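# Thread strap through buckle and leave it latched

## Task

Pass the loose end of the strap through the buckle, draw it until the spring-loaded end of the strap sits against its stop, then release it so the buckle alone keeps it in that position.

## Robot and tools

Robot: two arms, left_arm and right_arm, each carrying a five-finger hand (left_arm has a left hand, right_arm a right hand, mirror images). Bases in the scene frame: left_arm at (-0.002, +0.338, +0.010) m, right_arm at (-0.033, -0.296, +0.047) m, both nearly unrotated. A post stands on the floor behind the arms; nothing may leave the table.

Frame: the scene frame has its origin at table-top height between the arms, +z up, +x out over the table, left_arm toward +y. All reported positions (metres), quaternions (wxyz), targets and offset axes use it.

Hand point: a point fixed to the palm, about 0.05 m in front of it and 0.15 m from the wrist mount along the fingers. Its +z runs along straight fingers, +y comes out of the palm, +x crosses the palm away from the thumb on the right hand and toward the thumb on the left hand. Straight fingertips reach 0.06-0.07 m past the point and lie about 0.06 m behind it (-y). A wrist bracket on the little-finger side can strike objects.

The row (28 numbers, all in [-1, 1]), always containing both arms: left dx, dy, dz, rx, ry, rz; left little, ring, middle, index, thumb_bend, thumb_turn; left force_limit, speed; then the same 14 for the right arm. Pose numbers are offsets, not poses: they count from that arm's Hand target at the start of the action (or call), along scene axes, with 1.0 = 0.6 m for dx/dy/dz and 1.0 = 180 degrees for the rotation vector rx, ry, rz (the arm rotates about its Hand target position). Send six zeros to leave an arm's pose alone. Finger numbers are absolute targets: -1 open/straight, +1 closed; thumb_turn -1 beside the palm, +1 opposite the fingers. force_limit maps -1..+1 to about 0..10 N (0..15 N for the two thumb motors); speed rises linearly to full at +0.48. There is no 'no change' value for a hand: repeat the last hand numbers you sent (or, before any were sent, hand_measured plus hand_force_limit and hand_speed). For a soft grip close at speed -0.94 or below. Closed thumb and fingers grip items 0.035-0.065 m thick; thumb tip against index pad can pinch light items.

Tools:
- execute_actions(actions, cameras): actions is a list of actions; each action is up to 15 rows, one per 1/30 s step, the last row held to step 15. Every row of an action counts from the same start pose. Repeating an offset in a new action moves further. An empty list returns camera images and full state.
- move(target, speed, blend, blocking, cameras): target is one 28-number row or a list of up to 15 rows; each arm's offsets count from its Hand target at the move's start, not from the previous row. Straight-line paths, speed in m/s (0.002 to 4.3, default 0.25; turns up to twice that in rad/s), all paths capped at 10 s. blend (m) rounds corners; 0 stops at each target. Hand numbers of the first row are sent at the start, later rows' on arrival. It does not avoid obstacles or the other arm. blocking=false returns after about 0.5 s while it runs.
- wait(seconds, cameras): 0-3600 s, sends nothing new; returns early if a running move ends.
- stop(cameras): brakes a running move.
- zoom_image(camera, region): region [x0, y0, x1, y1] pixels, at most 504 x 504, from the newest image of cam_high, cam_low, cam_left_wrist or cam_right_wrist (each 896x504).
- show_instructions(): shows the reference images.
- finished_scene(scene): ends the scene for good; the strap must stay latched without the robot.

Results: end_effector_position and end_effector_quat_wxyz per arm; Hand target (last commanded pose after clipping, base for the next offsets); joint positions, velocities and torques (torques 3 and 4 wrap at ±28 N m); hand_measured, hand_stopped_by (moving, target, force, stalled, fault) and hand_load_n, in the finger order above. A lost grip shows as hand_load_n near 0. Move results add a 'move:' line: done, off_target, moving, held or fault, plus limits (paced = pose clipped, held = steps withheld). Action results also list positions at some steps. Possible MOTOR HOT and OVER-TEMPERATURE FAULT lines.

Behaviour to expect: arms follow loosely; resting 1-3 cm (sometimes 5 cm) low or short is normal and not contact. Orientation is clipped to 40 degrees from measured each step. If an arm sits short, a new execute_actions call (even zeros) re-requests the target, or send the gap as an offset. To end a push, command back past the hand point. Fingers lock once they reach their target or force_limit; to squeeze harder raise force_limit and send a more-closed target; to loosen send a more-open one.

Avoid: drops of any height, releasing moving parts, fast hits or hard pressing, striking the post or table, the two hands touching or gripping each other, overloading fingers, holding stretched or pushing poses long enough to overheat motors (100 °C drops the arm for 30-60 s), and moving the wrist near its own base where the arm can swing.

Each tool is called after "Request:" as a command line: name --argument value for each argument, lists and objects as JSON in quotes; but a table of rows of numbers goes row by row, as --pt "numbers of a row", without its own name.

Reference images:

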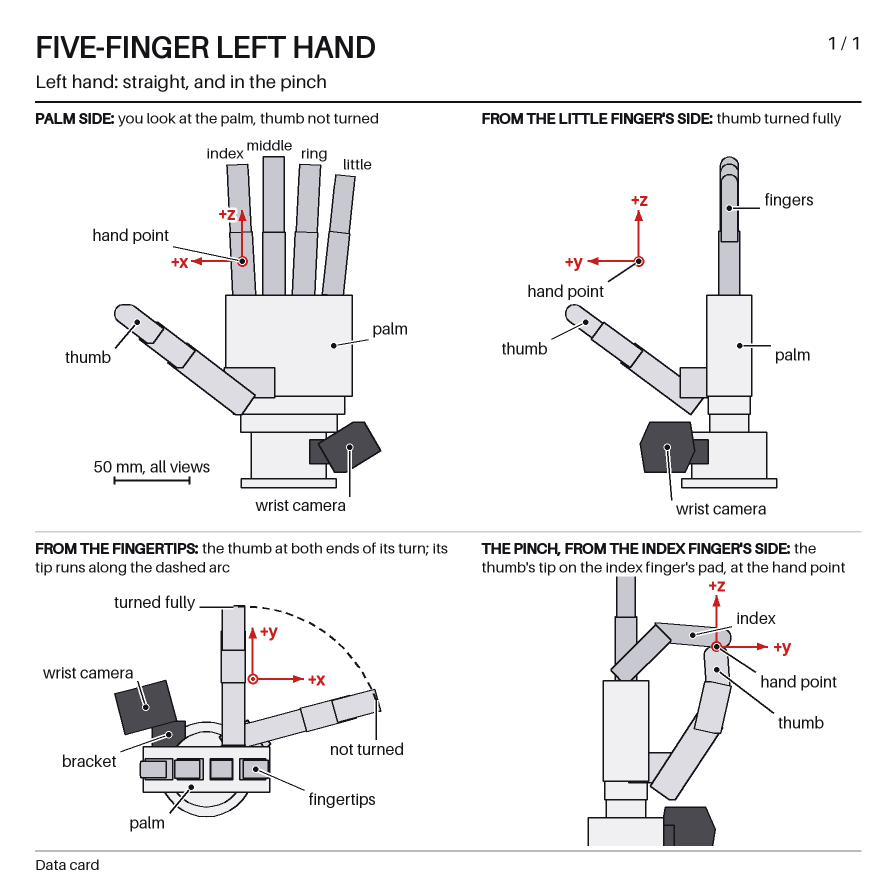

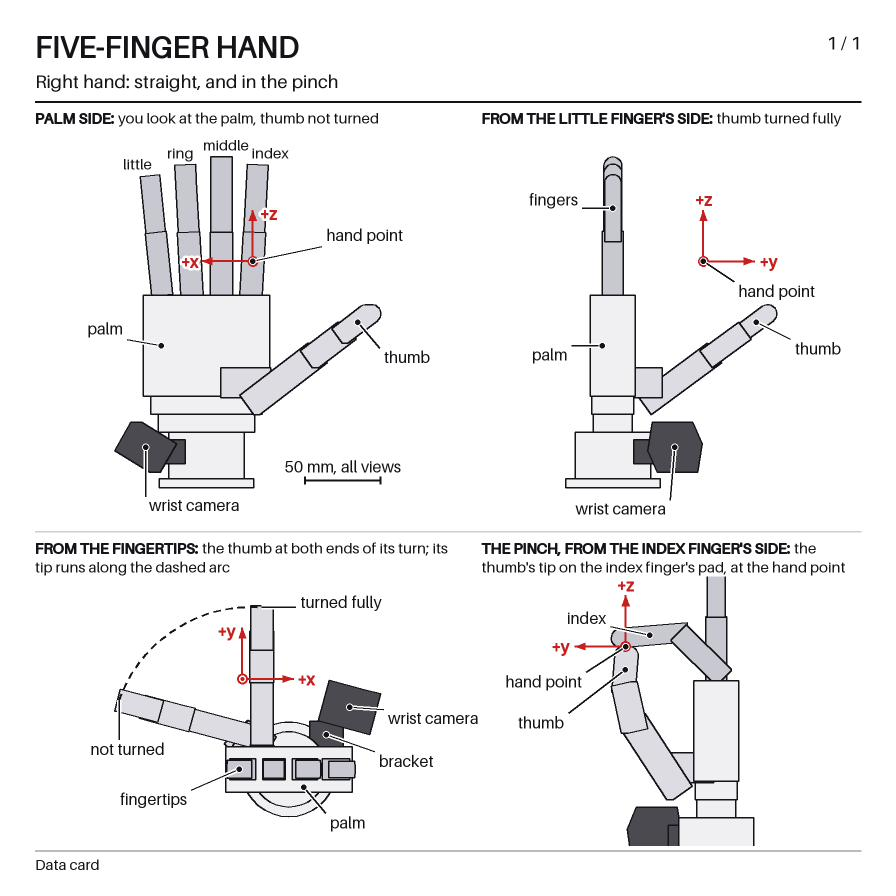

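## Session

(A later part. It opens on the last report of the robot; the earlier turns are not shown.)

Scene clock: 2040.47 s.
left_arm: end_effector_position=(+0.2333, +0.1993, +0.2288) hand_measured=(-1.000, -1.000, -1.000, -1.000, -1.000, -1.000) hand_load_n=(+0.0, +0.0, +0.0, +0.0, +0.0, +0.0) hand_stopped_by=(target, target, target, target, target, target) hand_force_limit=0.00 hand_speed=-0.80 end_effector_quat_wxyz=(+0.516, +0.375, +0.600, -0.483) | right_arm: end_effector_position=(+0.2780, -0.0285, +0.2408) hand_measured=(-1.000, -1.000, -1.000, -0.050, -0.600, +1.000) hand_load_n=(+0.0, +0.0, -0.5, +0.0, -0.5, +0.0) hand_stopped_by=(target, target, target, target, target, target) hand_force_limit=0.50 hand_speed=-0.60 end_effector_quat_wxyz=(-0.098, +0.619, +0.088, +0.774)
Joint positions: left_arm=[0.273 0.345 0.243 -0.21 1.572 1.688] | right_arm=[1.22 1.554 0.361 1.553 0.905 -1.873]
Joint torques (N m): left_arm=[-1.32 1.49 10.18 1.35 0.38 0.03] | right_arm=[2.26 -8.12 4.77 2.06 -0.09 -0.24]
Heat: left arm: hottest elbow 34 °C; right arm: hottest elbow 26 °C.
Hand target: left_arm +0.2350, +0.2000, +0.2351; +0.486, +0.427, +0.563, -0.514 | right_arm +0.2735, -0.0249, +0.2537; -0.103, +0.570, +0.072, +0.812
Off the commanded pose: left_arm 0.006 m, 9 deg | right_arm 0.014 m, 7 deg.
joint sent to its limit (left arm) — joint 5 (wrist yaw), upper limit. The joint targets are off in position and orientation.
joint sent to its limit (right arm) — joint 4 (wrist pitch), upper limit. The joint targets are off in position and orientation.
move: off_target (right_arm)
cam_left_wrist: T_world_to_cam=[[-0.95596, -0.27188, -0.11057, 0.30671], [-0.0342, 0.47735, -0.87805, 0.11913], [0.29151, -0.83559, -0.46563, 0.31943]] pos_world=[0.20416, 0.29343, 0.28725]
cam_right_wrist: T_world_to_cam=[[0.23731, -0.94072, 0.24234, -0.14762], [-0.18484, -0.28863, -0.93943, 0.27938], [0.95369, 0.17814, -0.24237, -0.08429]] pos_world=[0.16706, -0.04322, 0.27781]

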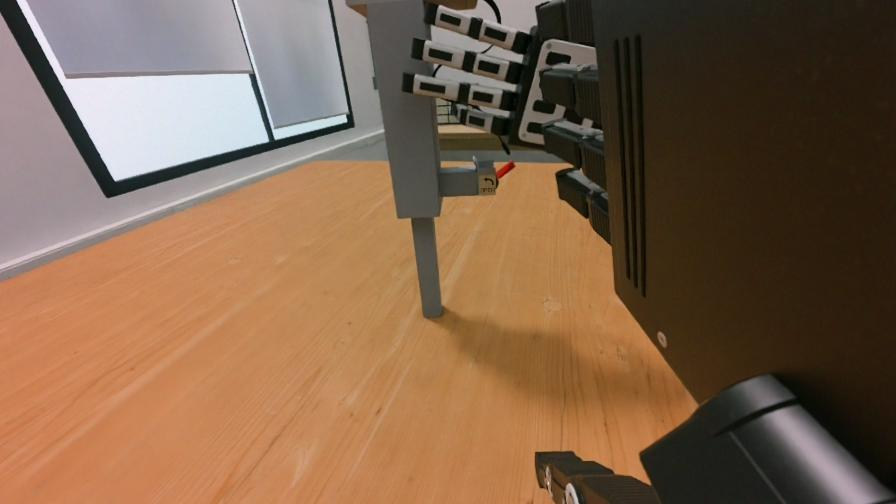

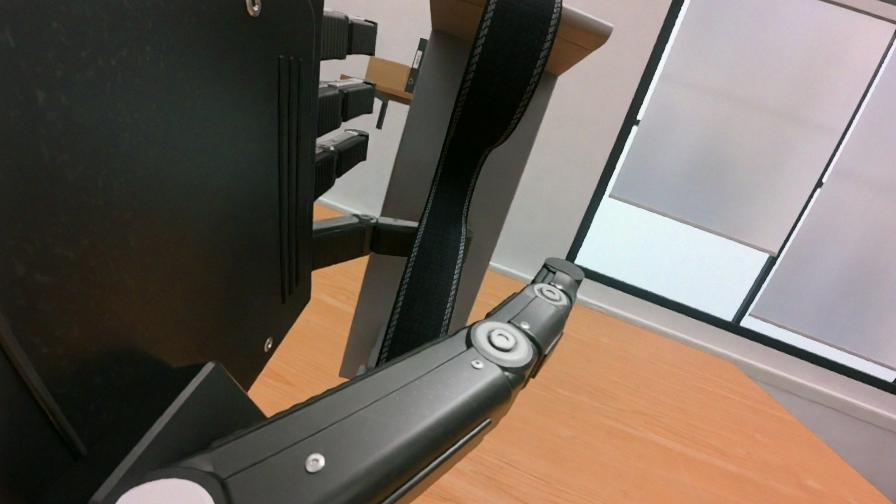

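Request:
wait --seconds 0 --cameras '["all"]'

Scene clock: 2062.37 s.
left_arm: end_effector_position=(+0.2333, +0.1993, +0.2288) hand_measured=(-1.000, -1.000, -1.000, -1.000, -1.000, -1.000) hand_load_n=(+0.0, +0.0, +0.0, +0.0, +0.0, +0.0) hand_stopped_by=(target, target, target, target, target, target) hand_force_limit=0.00 hand_speed=-0.80 end_effector_quat_wxyz=(+0.516, +0.375, +0.600, -0.483) | right_arm: end_effector_position=(+0.2780, -0.0285, +0.2408) hand_measured=(-1.000, -1.000, -1.000, -0.050, -0.600, +1.000) hand_load_n=(+0.0, +0.0, +0.0, +0.0, +0.0, +0.0) hand_stopped_by=(target, target, target, target, target, target) hand_force_limit=0.50 hand_speed=-0.60 end_effector_quat_wxyz=(-0.098, +0.619, +0.088, +0.774)
Joint positions: left_arm=[0.273 0.345 0.243 -0.21 1.572 1.688] | right_arm=[1.22 1.554 0.361 1.553 0.905 -1.873]
Joint torques (N m): left_arm=[-1.14 1.49 10.15 1.33 0.37 0.03] | right_arm=[2.26 -8.12 4.75 2.04 -0.09 -0.24]
Heat: left arm: hottest elbow 34 °C; right arm: hottest elbow 26 °C.
Hand target: left_arm +0.2350, +0.2000, +0.2351; +0.486, +0.427, +0.563, -0.514 | right_arm +0.2735, -0.0249, +0.2537; -0.103, +0.570, +0.072, +0.812
Off the commanded pose: left_arm 0.006 m, 9 deg | right_arm 0.014 m, 7 deg.
cam_left_wrist: T_world_to_cam=[[-0.95596, -0.27188, -0.11057, 0.30671], [-0.0342, 0.47735, -0.87805, 0.11913], [0.29151, -0.83559, -0.46563, 0.31943]] pos_world=[0.20416, 0.29343, 0.28725]
cam_right_wrist: T_world_to_cam=[[0.23731, -0.94072, 0.24234, -0.14762], [-0.18484, -0.28863, -0.93943, 0.27938], [0.95369, 0.17814, -0.24237, -0.08429]] pos_world=[0.16706, -0.04322, 0.27781]

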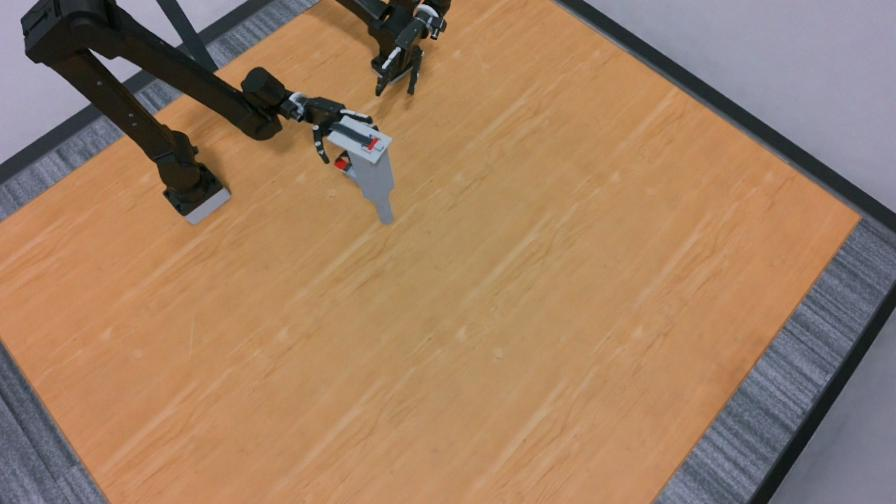

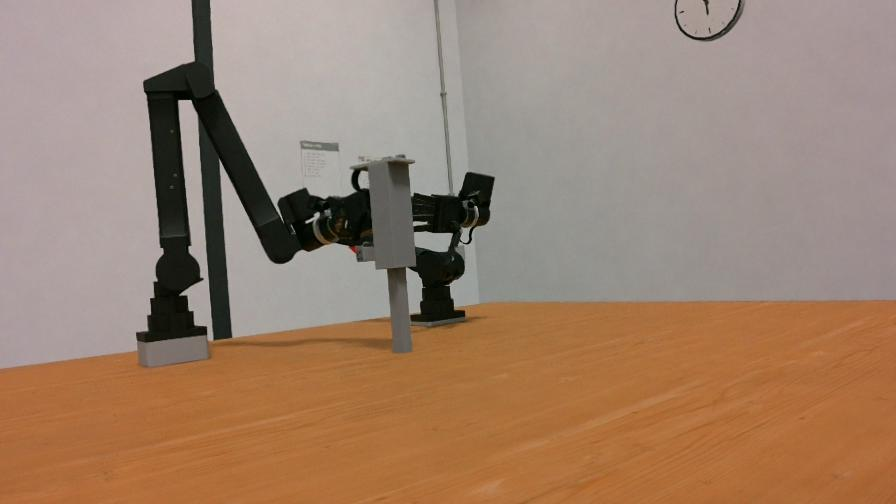

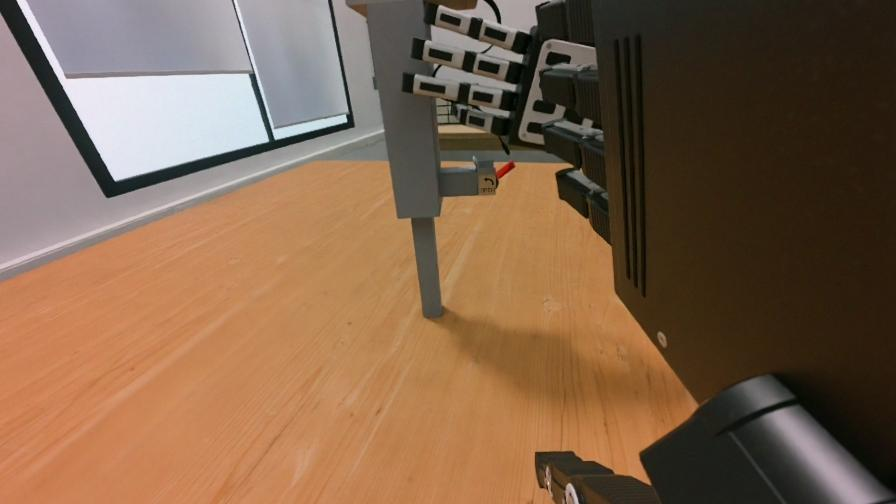

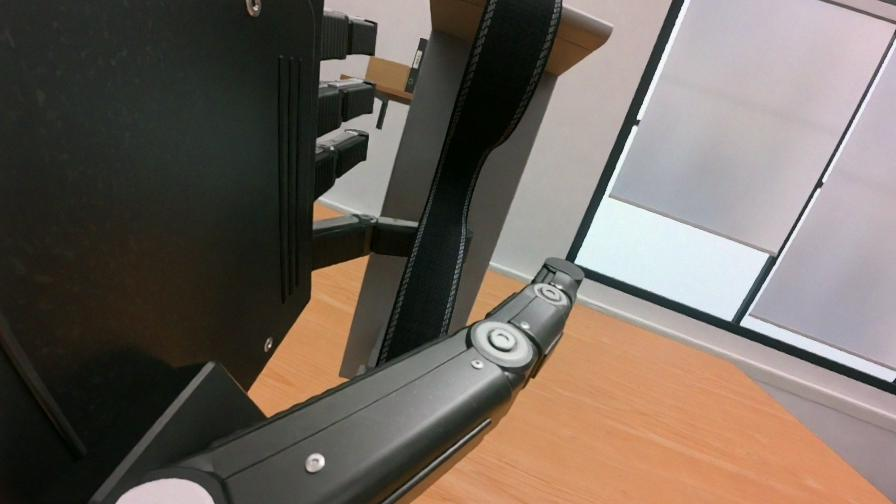

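Request:
move --target '[0,0,0,0,0,0,-1,-1,-1,-1,-1,-1,0,-0.8,-0.0333,-0.0125,-0.0117,0,0,0,-1,-1,-1,-0.05,-0.6,1,0.5,-0.6]' --speed 0.04 --cameras '["cam_right_wrist"]'

Request:
zoom_image --camera "cam_right_wrist" --region '[300, 180, 560, 440]'

Scene clock: 2081.30 s.
left_arm: end_effector_position=(+0.2333, +0.1993, +0.2288) hand_measured=(-1.000, -1.000, -1.000, -1.000, -1.000, -1.000) hand_load_n=(+0.0, +0.0, +0.0, +0.0, +0.0, +0.0) hand_stopped_by=(target, target, target, target, target, target) hand_force_limit=0.00 hand_speed=-0.80 end_effector_quat_wxyz=(+0.516, +0.375, +0.600, -0.483) | right_arm: end_effector_position=(+0.2579, -0.0297, +0.2385) hand_measured=(-1.000, -1.000, -1.000, -0.050, -0.600, +1.000) hand_load_n=(+0.0, +0.0, +0.0, +0.0, -0.5, +0.0) hand_stopped_by=(target, target, target, target, target, target) hand_force_limit=0.50 hand_speed=-0.60 end_effector_quat_wxyz=(-0.105, +0.626, +0.088, +0.768)
Joint positions: left_arm=[0.273 0.345 0.243 -0.21 1.572 1.688] | right_arm=[1.282 1.528 0.335 1.553 0.96 -1.873]
Joint torques (N m): left_arm=[-1.26 1.55 10.19 1.35 0.37 0.03] | right_arm=[2.26 -7.71 3.6 2.02 -0.1 -0.23]
Heat: left arm: hottest elbow 34 °C; right arm: hottest elbow 26 °C.
Hand target: left_arm +0.2350, +0.2000, +0.2351; +0.486, +0.427, +0.563, -0.514 | right_arm +0.2535, -0.0324, +0.2467; -0.103, +0.570, +0.072, +0.812
Off the commanded pose: left_arm 0.006 m, 9 deg | right_arm 0.010 m, 8 deg.
joint sent to its limit (left arm) — joint 5 (wrist yaw), upper limit. The joint targets are off in position and orientation.
joint sent to its limit (right arm) — joint 4 (wrist pitch), upper limit. The joint targets are off in position and orientation.
move: off_target (right_arm)
cam_right_wrist: T_world_to_cam=[[0.2522, -0.93947, 0.23193, -0.14469], [-0.19885, -0.28488, -0.93771, 0.27648], [0.94703, 0.19037, -0.25866, -0.05948]] pos_world=[0.14779, -0.04584, 0.27743]

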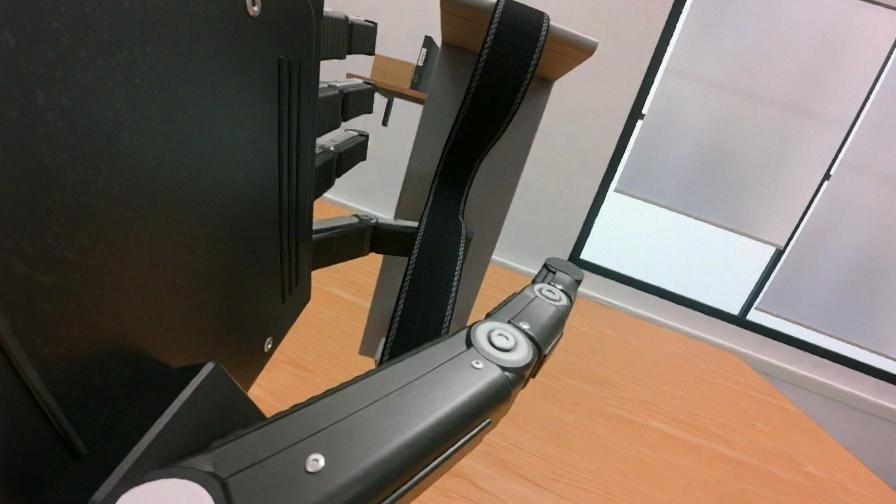

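Scaled by 1.938.

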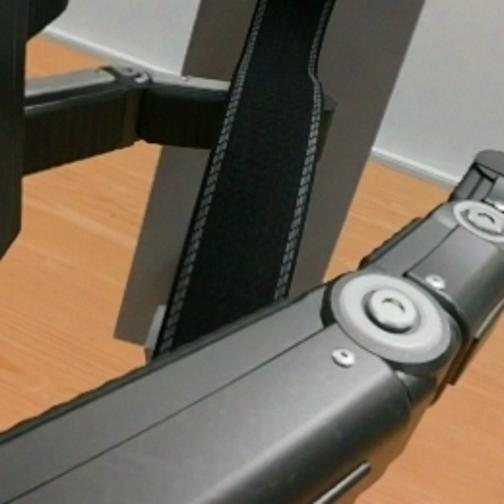

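Request:
move --target '[0,0,0,0,0,0,-1,-1,-1,-1,-1,-1,0,-0.8,-0.143,-0.052,-0.056,0,0,0,-1,-1,-1,-0.05,-0.6,1,0.5,-0.6]' --speed 0.04 --cameras '["cam_right_wrist","cam_left_wrist"]'

Request:
zoom_image --camera "cam_right_wrist" --region '[300, 180, 560, 440]'

Request:
zoom_image --camera "cam_left_wrist" --region '[440, 90, 620, 230]'

Scene clock: 2090.37 s.
left_arm: end_effector_position=(+0.2333, +0.1993, +0.2288) hand_measured=(-1.000, -1.000, -1.000, -1.000, -1.000, -1.000) hand_load_n=(-0.5, +0.0, +0.0, +0.0, +0.0, +0.0) hand_stopped_by=(target, target, target, target, target, target) hand_force_limit=0.00 hand_speed=-0.80 end_effector_quat_wxyz=(+0.516, +0.375, +0.600, -0.483) | right_arm: end_effector_position=(+0.1704, -0.0610, +0.2087) hand_measured=(-1.000, -1.000, -1.000, -0.050, -0.600, +1.000) hand_load_n=(+0.0, +0.0, +0.0, +0.0, +0.0, +0.0) hand_stopped_by=(target, target, target, target, target, target) hand_force_limit=0.50 hand_speed=-0.60 end_effector_quat_wxyz=(-0.107, +0.666, +0.106, +0.730)
Joint positions: left_arm=[0.273 0.345 0.243 -0.21 1.572 1.688] | right_arm=[1.597 1.447 0.198 1.553 1.265 -1.873]
Joint torques (N m): left_arm=[-1.2 1.61 10.21 1.32 0.37 0.03] | right_arm=[2.26 -5.89 3.08 1.85 -0.09 -0.17]
Heat: left arm: hottest elbow 34 °C; right arm: hottest elbow 26 °C.
Hand target: left_arm +0.2350, +0.2000, +0.2351; +0.486, +0.427, +0.563, -0.514 | right_arm +0.1677, -0.0636, +0.2131; -0.103, +0.570, +0.072, +0.812
Off the commanded pose: left_arm 0.006 m, 9 deg | right_arm 0.006 m, 15 deg.
joint sent to its limit (left arm) — joint 5 (wrist yaw), upper limit. The joint targets are off in position and orientation.
joint sent to its limit (right arm) — joint 4 (wrist pitch), upper limit. The joint targets are off in orientation, not in position.
move: off_target (right_arm)
cam_left_wrist: T_world_to_cam=[[-0.95596, -0.27188, -0.11057, 0.30671], [-0.0342, 0.47735, -0.87805, 0.11913], [0.29151, -0.83559, -0.46563, 0.31943]] pos_world=[0.20416, 0.29343, 0.28725]
cam_right_wrist: T_world_to_cam=[[0.30085, -0.92312, 0.23948, -0.15409], [-0.28839, -0.32742, -0.89979, 0.22689], [0.90902, 0.20164, -0.36472, 0.05095]] pos_world=[0.06548, -0.07823, 0.25964]
Images, in order (width x height): cam_left_wrist 896x504, cam_right_wrist 896x504.

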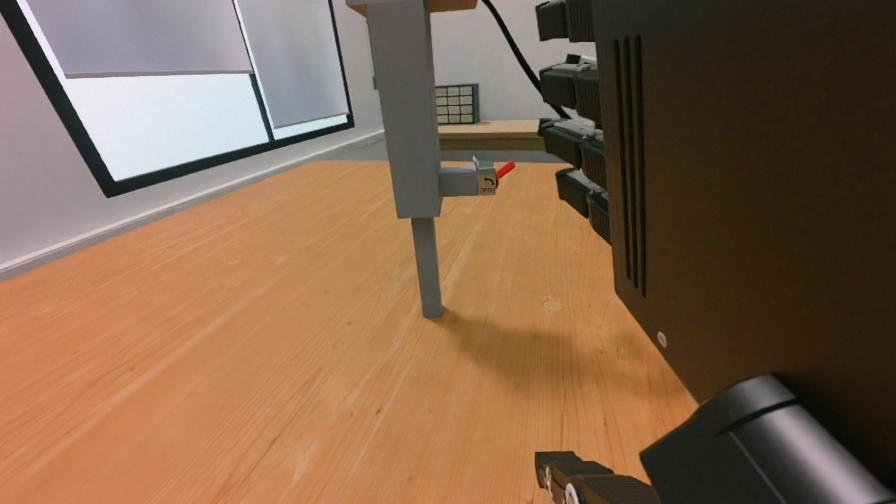

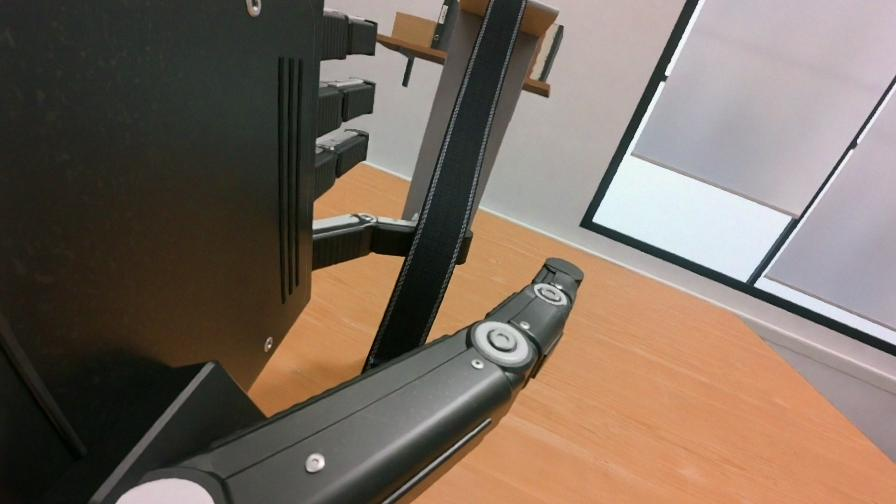

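Scaled by 1.938.

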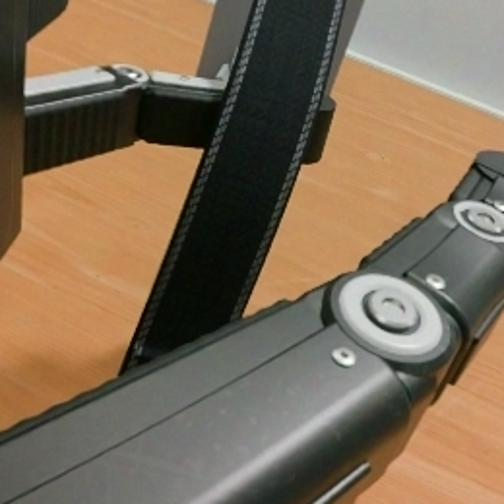

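Scaled by 2.800.

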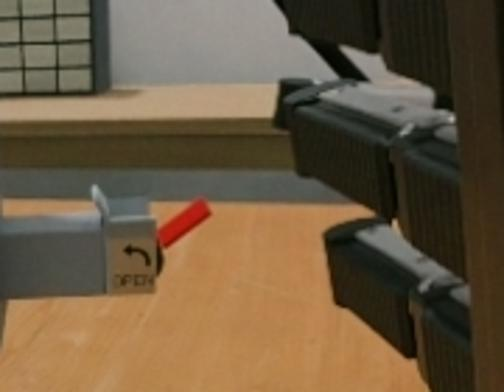

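Request:
move --pt "0 0 0 0 0 0 -1 -1 -1 -1 -1 -1 0 -0.8 0 0 0 0 0 0 -1 -1 -1 -0.05 0.05 1 0.5 -0.8" --pt "0 0 0 0 0 0 -1 -1 -1 -1 -1 -1 0 -0.8 0 0 0 0 0 0 -1 -1 -1 0.5 0.05 1 0.5 -0.8" --speed 0.04 --cameras '["cam_right_wrist"]'

Request:
zoom_image --camera "cam_right_wrist" --region '[300, 180, 560, 440]'

Scene clock: 2098.87 s.
left_arm: end_effector_position=(+0.2333, +0.1993, +0.2288) hand_measured=(-1.000, -1.000, -1.000, -1.000, -1.000, -1.000) hand_load_n=(+0.0, +0.0, +0.0, +0.0, +0.0, +0.0) hand_stopped_by=(target, target, target, target, target, target) hand_force_limit=0.00 hand_speed=-0.80 end_effector_quat_wxyz=(+0.516, +0.375, +0.600, -0.483) | right_arm: end_effector_position=(+0.1707, -0.0613, +0.2087) hand_measured=(-1.000, -1.000, -1.000, +0.224, +0.050, +1.000) hand_load_n=(+0.0, +0.0, +0.0, +8.5, +2.0, +0.5) hand_stopped_by=(target, target, target, force, target, target) hand_force_limit=0.50 hand_speed=-0.80 end_effector_quat_wxyz=(-0.107, +0.666, +0.105, +0.730)
Joint positions: left_arm=[0.273 0.345 0.243 -0.21 1.572 1.688] | right_arm=[1.595 1.447 0.198 1.553 1.265 -1.873]
Joint torques (N m): left_arm=[-1.26 1.49 10.19 1.35 0.38 0.03] | right_arm=[2.26 -5.89 3.1 1.84 -0.1 -0.17]
Heat: left arm: hottest elbow 34 °C; right arm: hottest elbow 26 °C.
Hand target: left_arm +0.2350, +0.2000, +0.2351; +0.486, +0.427, +0.563, -0.514 | right_arm +0.1677, -0.0636, +0.2131; -0.103, +0.570, +0.072, +0.812
Off the commanded pose: left_arm 0.006 m, 9 deg | right_arm 0.006 m, 15 deg.
joint sent to its limit (left arm) — joint 5 (wrist yaw), upper limit. The joint targets are off in position and orientation.
joint sent to its limit (right arm) — joint 4 (wrist pitch), upper limit. The joint targets are off in orientation, not in position.
move: done; target 2's new numbers were sent with right_arm's hand 0.006 m and 15 deg from that target
cam_right_wrist: T_world_to_cam=[[0.29944, -0.92356, 0.23954, -0.15423], [-0.28888, -0.32704, -0.89977, 0.227], [0.90933, 0.20023, -0.36473, 0.05057]] pos_world=[0.06577, -0.07832, 0.25964]

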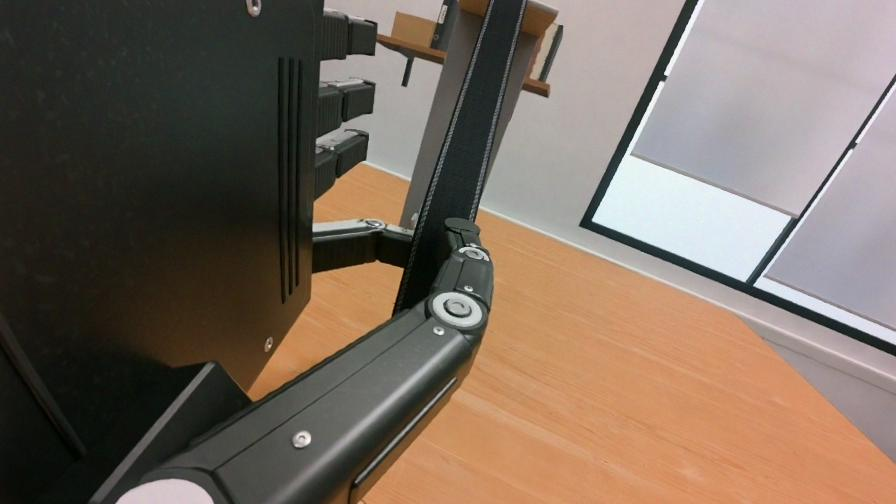

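Scaled by 1.938.

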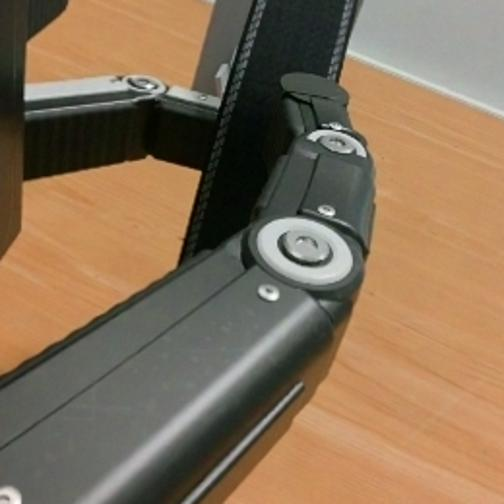

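Request:
move --pt "0 0 0 0 0 0 -1 -1 -1 -1 -1 -1 0 -0.8 0.03 0.01 0.11 0 0 0 -1 -1 -1 0.5 0.05 1 0.5 -0.8" --pt "0 0 0 0 0 0 -1 -1 -1 -1 -1 -1 0 -0.8 0.15 0.055 0.113 0 0 0 -1 -1 -1 0.5 0.05 1 0.5 -0.8" --speed 0.04 --cameras '["cam_left_wrist","cam_high"]'

Request:
zoom_image --camera "cam_left_wrist" --region '[400, 0, 620, 220]'

Request:
zoom_image --camera "cam_high" --region '[270, 80, 430, 180]'

Scene clock: 2116.30 s.
left_arm: end_effector_position=(+0.2333, +0.1993, +0.2288) hand_measured=(-1.000, -1.000, -1.000, -1.000, -1.000, -1.000) hand_load_n=(+0.0, +0.0, +0.0, +0.0, +0.0, +0.0) hand_stopped_by=(target, target, target, target, target, target) hand_force_limit=0.00 hand_speed=-0.80 end_effector_quat_wxyz=(+0.516, +0.375, +0.600, -0.483) | right_arm: end_effector_position=(+0.2522, -0.0412, +0.2694) hand_measured=(-1.000, -1.000, -1.000, +0.224, +0.050, +1.000) hand_load_n=(+0.0, +0.0, +0.0, +8.5, +2.5, +1.0) hand_stopped_by=(target, target, target, force, target, target) hand_force_limit=0.50 hand_speed=-0.80 end_effector_quat_wxyz=(-0.087, +0.605, +0.106, +0.784)
Joint positions: left_arm=[0.273 0.345 0.243 -0.21 1.572 1.688] | right_arm=[1.287 1.438 0.315 1.553 0.943 -1.989]
Joint torques (N m): left_arm=[-1.2 1.49 10.21 1.32 0.38 0.04] | right_arm=[0.03 -5.01 7.46 1.96 -0.71 0.11]
Heat: left arm: hottest elbow 34 °C; right arm: hottest elbow 26 °C.
Hand target: left_arm +0.2350, +0.2000, +0.2351; +0.486, +0.427, +0.563, -0.514 | right_arm +0.2577, -0.0306, +0.2809; -0.103, +0.570, +0.072, +0.812
Off the commanded pose: left_arm 0.006 m, 9 deg | right_arm 0.017 m, 7 deg.
joint sent to its limit (left arm) — joint 5 (wrist yaw), upper limit. The joint targets are off in position and orientation.
joint sent to its limit (right arm) — joint 4 (wrist pitch), upper limit. The joint targets are off in position and orientation.
move: off_target (right_arm)
cam_left_wrist: T_world_to_cam=[[-0.95596, -0.27188, -0.11057, 0.30671], [-0.0342, 0.47735, -0.87805, 0.11913], [0.29151, -0.83559, -0.46563, 0.31943]] pos_world=[0.20416, 0.29343, 0.28725]
Images, in order (width x height): cam_high 896x504, cam_left_wrist 896x504.

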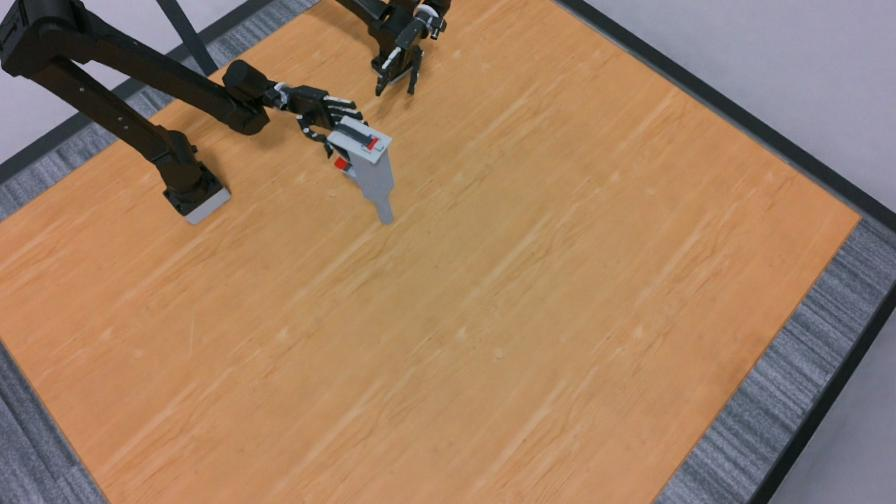

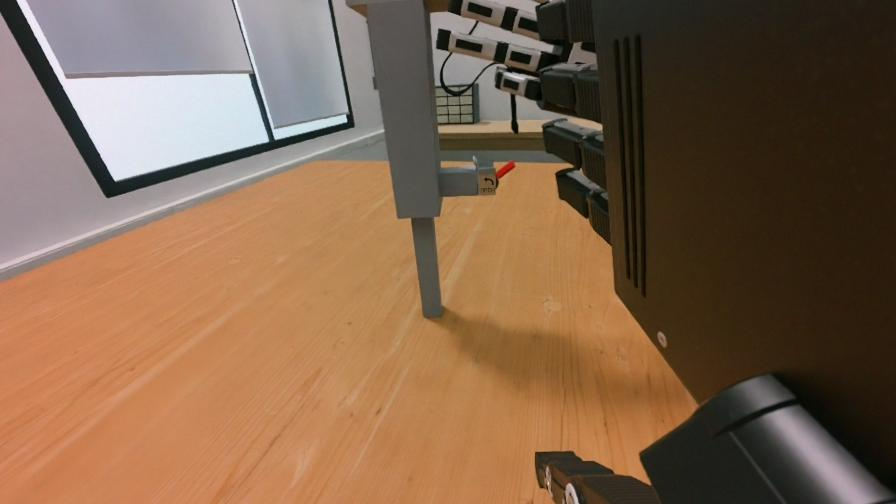

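Scaled by 2.291.

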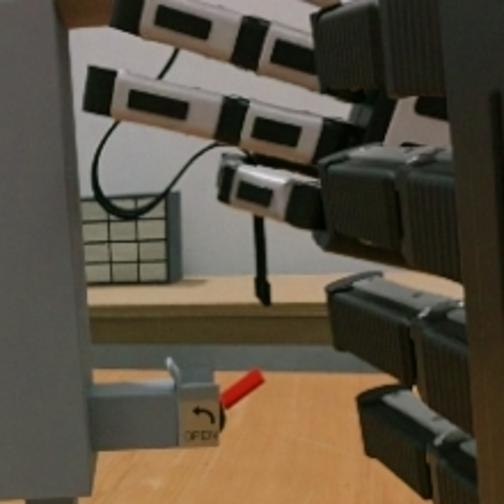

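Scaled by 3.150.

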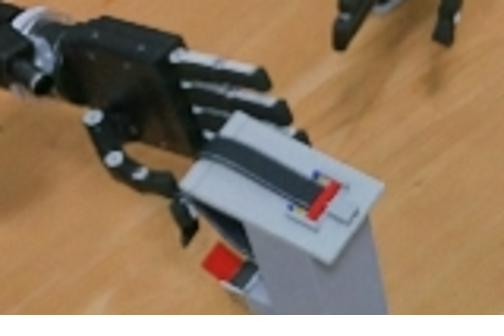

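Request:
move --target '[0,0,0,0,0,0,-1,-1,-1,-1,-1,-1,0,-0.8,0.0508,0.0303,0,0,0,0,-1,-1,-1,0.5,0.05,1,0.5,-0.8]' --speed 0.03 --cameras '["cam_left_wrist","cam_high","cam_low"]'

Request:
zoom_image --camera "cam_left_wrist" --region '[440, 80, 560, 200]'

Request:
zoom_image --camera "cam_low" --region '[340, 170, 420, 250]'

Scene clock: 2125.63 s.
left_arm: end_effector_position=(+0.2333, +0.1993, +0.2288) hand_measured=(-1.000, -1.000, -1.000, -1.000, -1.000, -1.000) hand_load_n=(+0.0, +0.0, +0.0, +0.0, +0.0, +0.0) hand_stopped_by=(target, target, target, target, target, target) hand_force_limit=0.00 hand_speed=-0.80 end_effector_quat_wxyz=(+0.516, +0.375, +0.600, -0.483) | right_arm: end_effector_position=(+0.2797, -0.0200, +0.2693) hand_measured=(-1.000, -1.000, -1.000, +0.224, +0.050, +1.000) hand_load_n=(+0.0, +0.0, +0.0, +8.5, +2.0, +0.5) hand_stopped_by=(target, target, target, force, target, target) hand_force_limit=0.50 hand_speed=-0.80 end_effector_quat_wxyz=(-0.088, +0.598, +0.103, +0.790)
Joint positions: left_arm=[0.273 0.345 0.243 -0.21 1.572 1.688] | right_arm=[1.22 1.519 0.391 1.553 0.877 -1.965]
Joint torques (N m): left_arm=[-1.32 1.44 10.17 1.33 0.38 0.04] | right_arm=[-0.15 -6.01 7.47 2.02 -0.69 0.11]
Heat: left arm: hottest elbow 34 °C; right arm: hottest elbow 27 °C.
Hand target: left_arm +0.2350, +0.2000, +0.2351; +0.486, +0.427, +0.563, -0.514 | right_arm +0.2882, -0.0125, +0.2809; -0.103, +0.570, +0.072, +0.812
Off the commanded pose: left_arm 0.006 m, 9 deg | right_arm 0.016 m, 6 deg.
joint sent to its limit (left arm) — joint 5 (wrist yaw), upper limit. The joint targets are off in position and orientation.
joint sent to its limit (right arm) — joint 4 (wrist pitch), upper limit. The joint targets are off in position and orientation.
move: off_target (right_arm)
cam_left_wrist: T_world_to_cam=[[-0.95596, -0.27188, -0.11057, 0.30671], [-0.0342, 0.47735, -0.87805, 0.11913], [0.29151, -0.83559, -0.46563, 0.31943]] pos_world=[0.20416, 0.29343, 0.28725]
Images, in order (width x height): cam_high 896x504, cam_low 896x504, cam_left_wrist 896x504.

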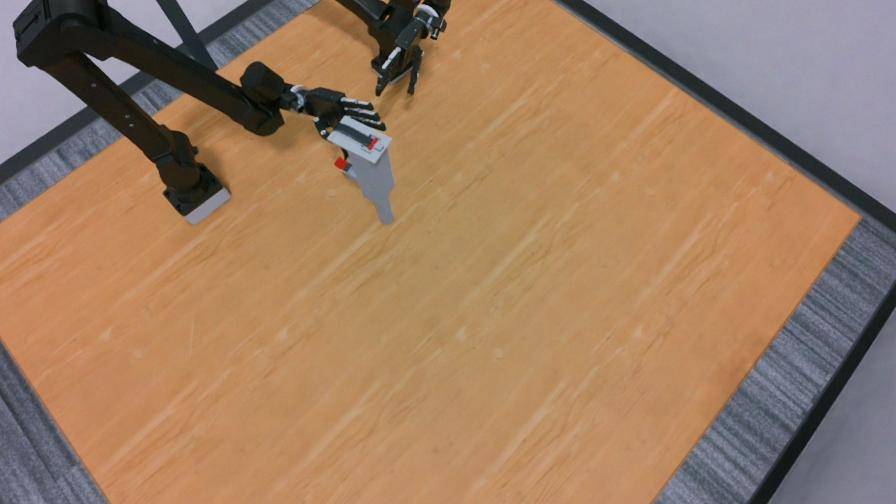

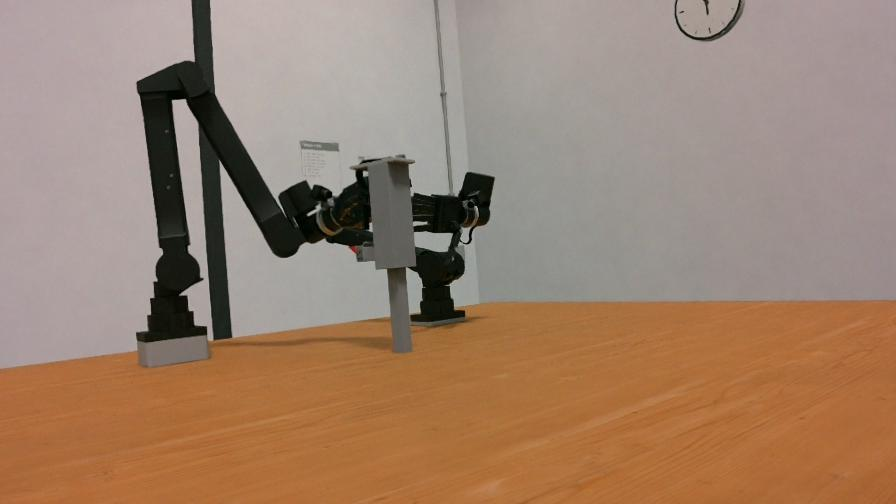

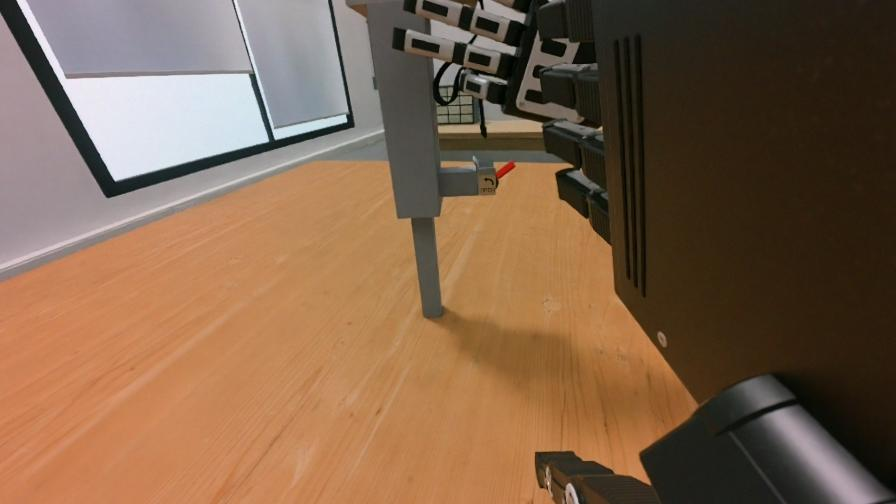

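Scaled by 4.200.

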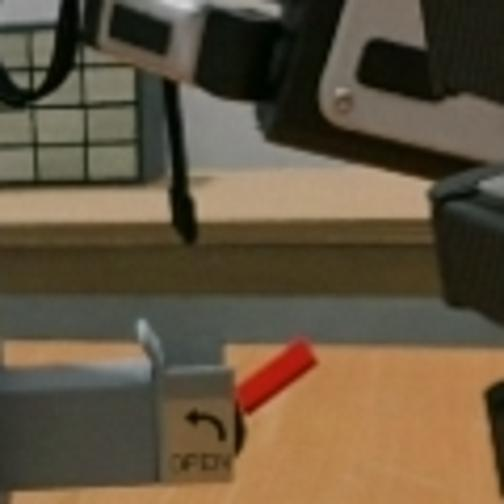

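Scaled by 6.300.

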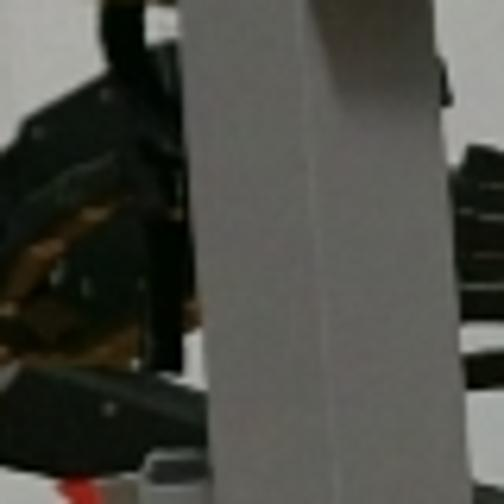

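Request:
move --pt "0 0 0 0 0 0 -1 -1 -1 -1 -1 -1 0 -0.8 0 0 0 0 0 0 -1 -1 -1 -0.05 0.05 1 0.5 -0.8" --pt "0 0 0 0 0 0 -1 -1 -1 -1 -1 -1 0 -0.8 0 0 0 0 0 0 -1 -1 -1 -0.05 -0.6 1 0.5 -0.6" --speed 0.04 --cameras '["cam_right_wrist","cam_left_wrist"]'

Request:
zoom_image --camera "cam_right_wrist" --region '[300, 180, 560, 440]'

Request:
zoom_image --camera "cam_left_wrist" --region '[400, 0, 620, 220]'

Scene clock: 2142.80 s.
left_arm: end_effector_position=(+0.2333, +0.1993, +0.2288) hand_measured=(-1.000, -1.000, -1.000, -1.000, -1.000, -1.000) hand_load_n=(+0.0, +0.0, +0.0, +0.0, +0.0, +0.0) hand_stopped_by=(target, target, target, target, target, target) hand_force_limit=0.00 hand_speed=-0.80 end_effector_quat_wxyz=(+0.516, +0.375, +0.600, -0.483) | right_arm: end_effector_position=(+0.2789, -0.0190, +0.2693) hand_measured=(-1.000, -1.000, -1.000, -0.050, -0.600, +1.000) hand_load_n=(+0.0, +0.0, +0.0, -0.5, +0.0, +0.5) hand_stopped_by=(target, target, target, target, target, target) hand_force_limit=0.50 hand_speed=-0.60 end_effector_quat_wxyz=(-0.089, +0.598, +0.104, +0.790)
Joint positions: left_arm=[0.273 0.345 0.243 -0.21 1.572 1.688] | right_arm=[1.223 1.519 0.391 1.553 0.877 -1.965]
Joint torques (N m): left_arm=[-1.32 1.44 10.19 1.33 0.38 0.03] | right_arm=[-0.03 -6.01 7.47 2 -0.68 0.11]
Heat: left arm: hottest elbow 34 °C; right arm: hottest elbow 27 °C.
Hand target: left_arm +0.2350, +0.2000, +0.2351; +0.486, +0.427, +0.563, -0.514 | right_arm +0.2882, -0.0125, +0.2809; -0.103, +0.570, +0.072, +0.812
Off the commanded pose: left_arm 0.006 m, 9 deg | right_arm 0.016 m, 6 deg.
joint sent to its limit (left arm) — joint 5 (wrist yaw), upper limit. The joint targets are off in position and orientation.
joint sent to its limit (right arm) — joint 4 (wrist pitch), upper limit. The joint targets are off in position and orientation.
move: done; target 2's new numbers were sent with right_arm's hand 0.016 m and 6 deg from that target
cam_left_wrist: T_world_to_cam=[[-0.95596, -0.27188, -0.11057, 0.30671], [-0.0342, 0.47735, -0.87805, 0.11913], [0.29151, -0.83559, -0.46563, 0.31943]] pos_world=[0.20416, 0.29343, 0.28725]
cam_right_wrist: T_world_to_cam=[[0.22823, -0.93184, 0.2821, -0.15381], [-0.12856, -0.31606, -0.93999, 0.29298], [0.96508, 0.17826, -0.19193, -0.09669]] pos_world=[0.16608, -0.03349, 0.30023]
Images, in order (width x height): cam_left_wrist 896x504, cam_right_wrist 896x504.

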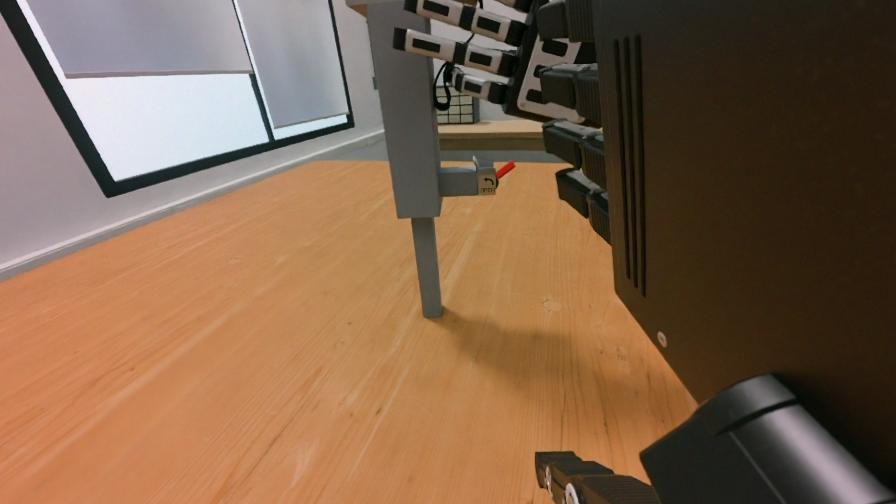

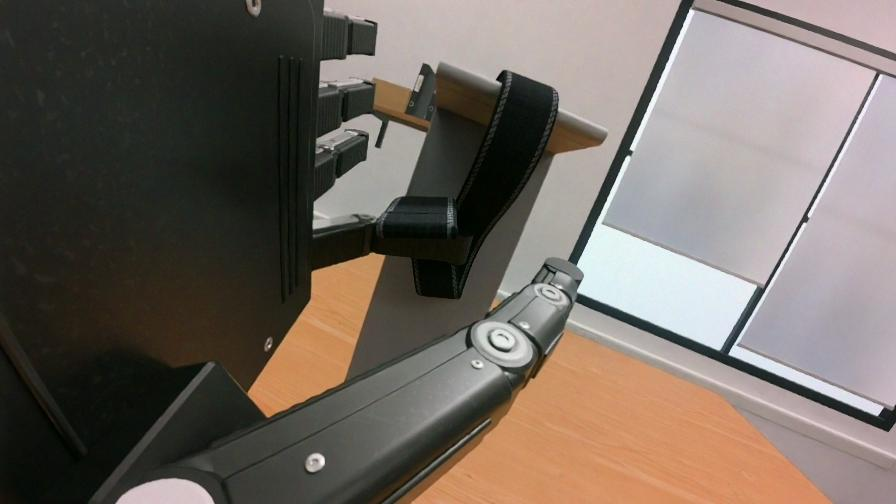

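Scaled by 1.938.

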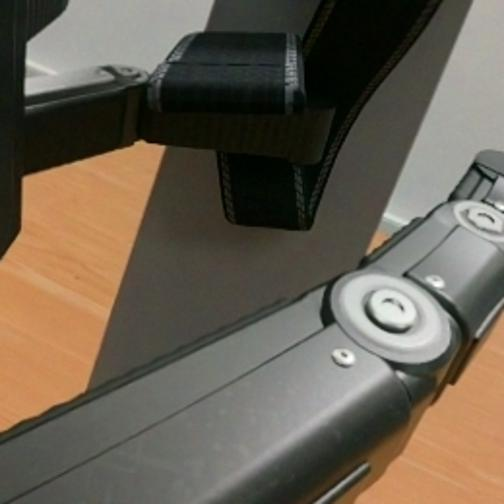

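Scaled by 2.291.

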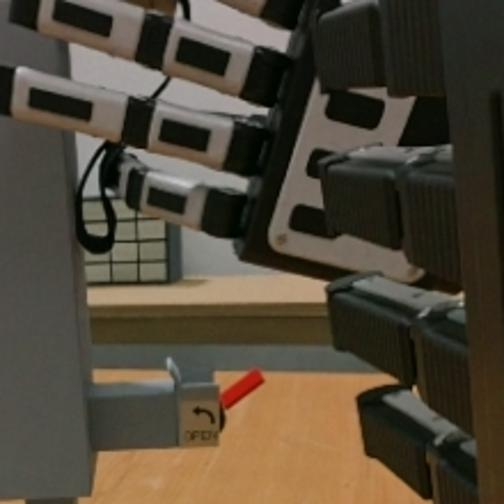

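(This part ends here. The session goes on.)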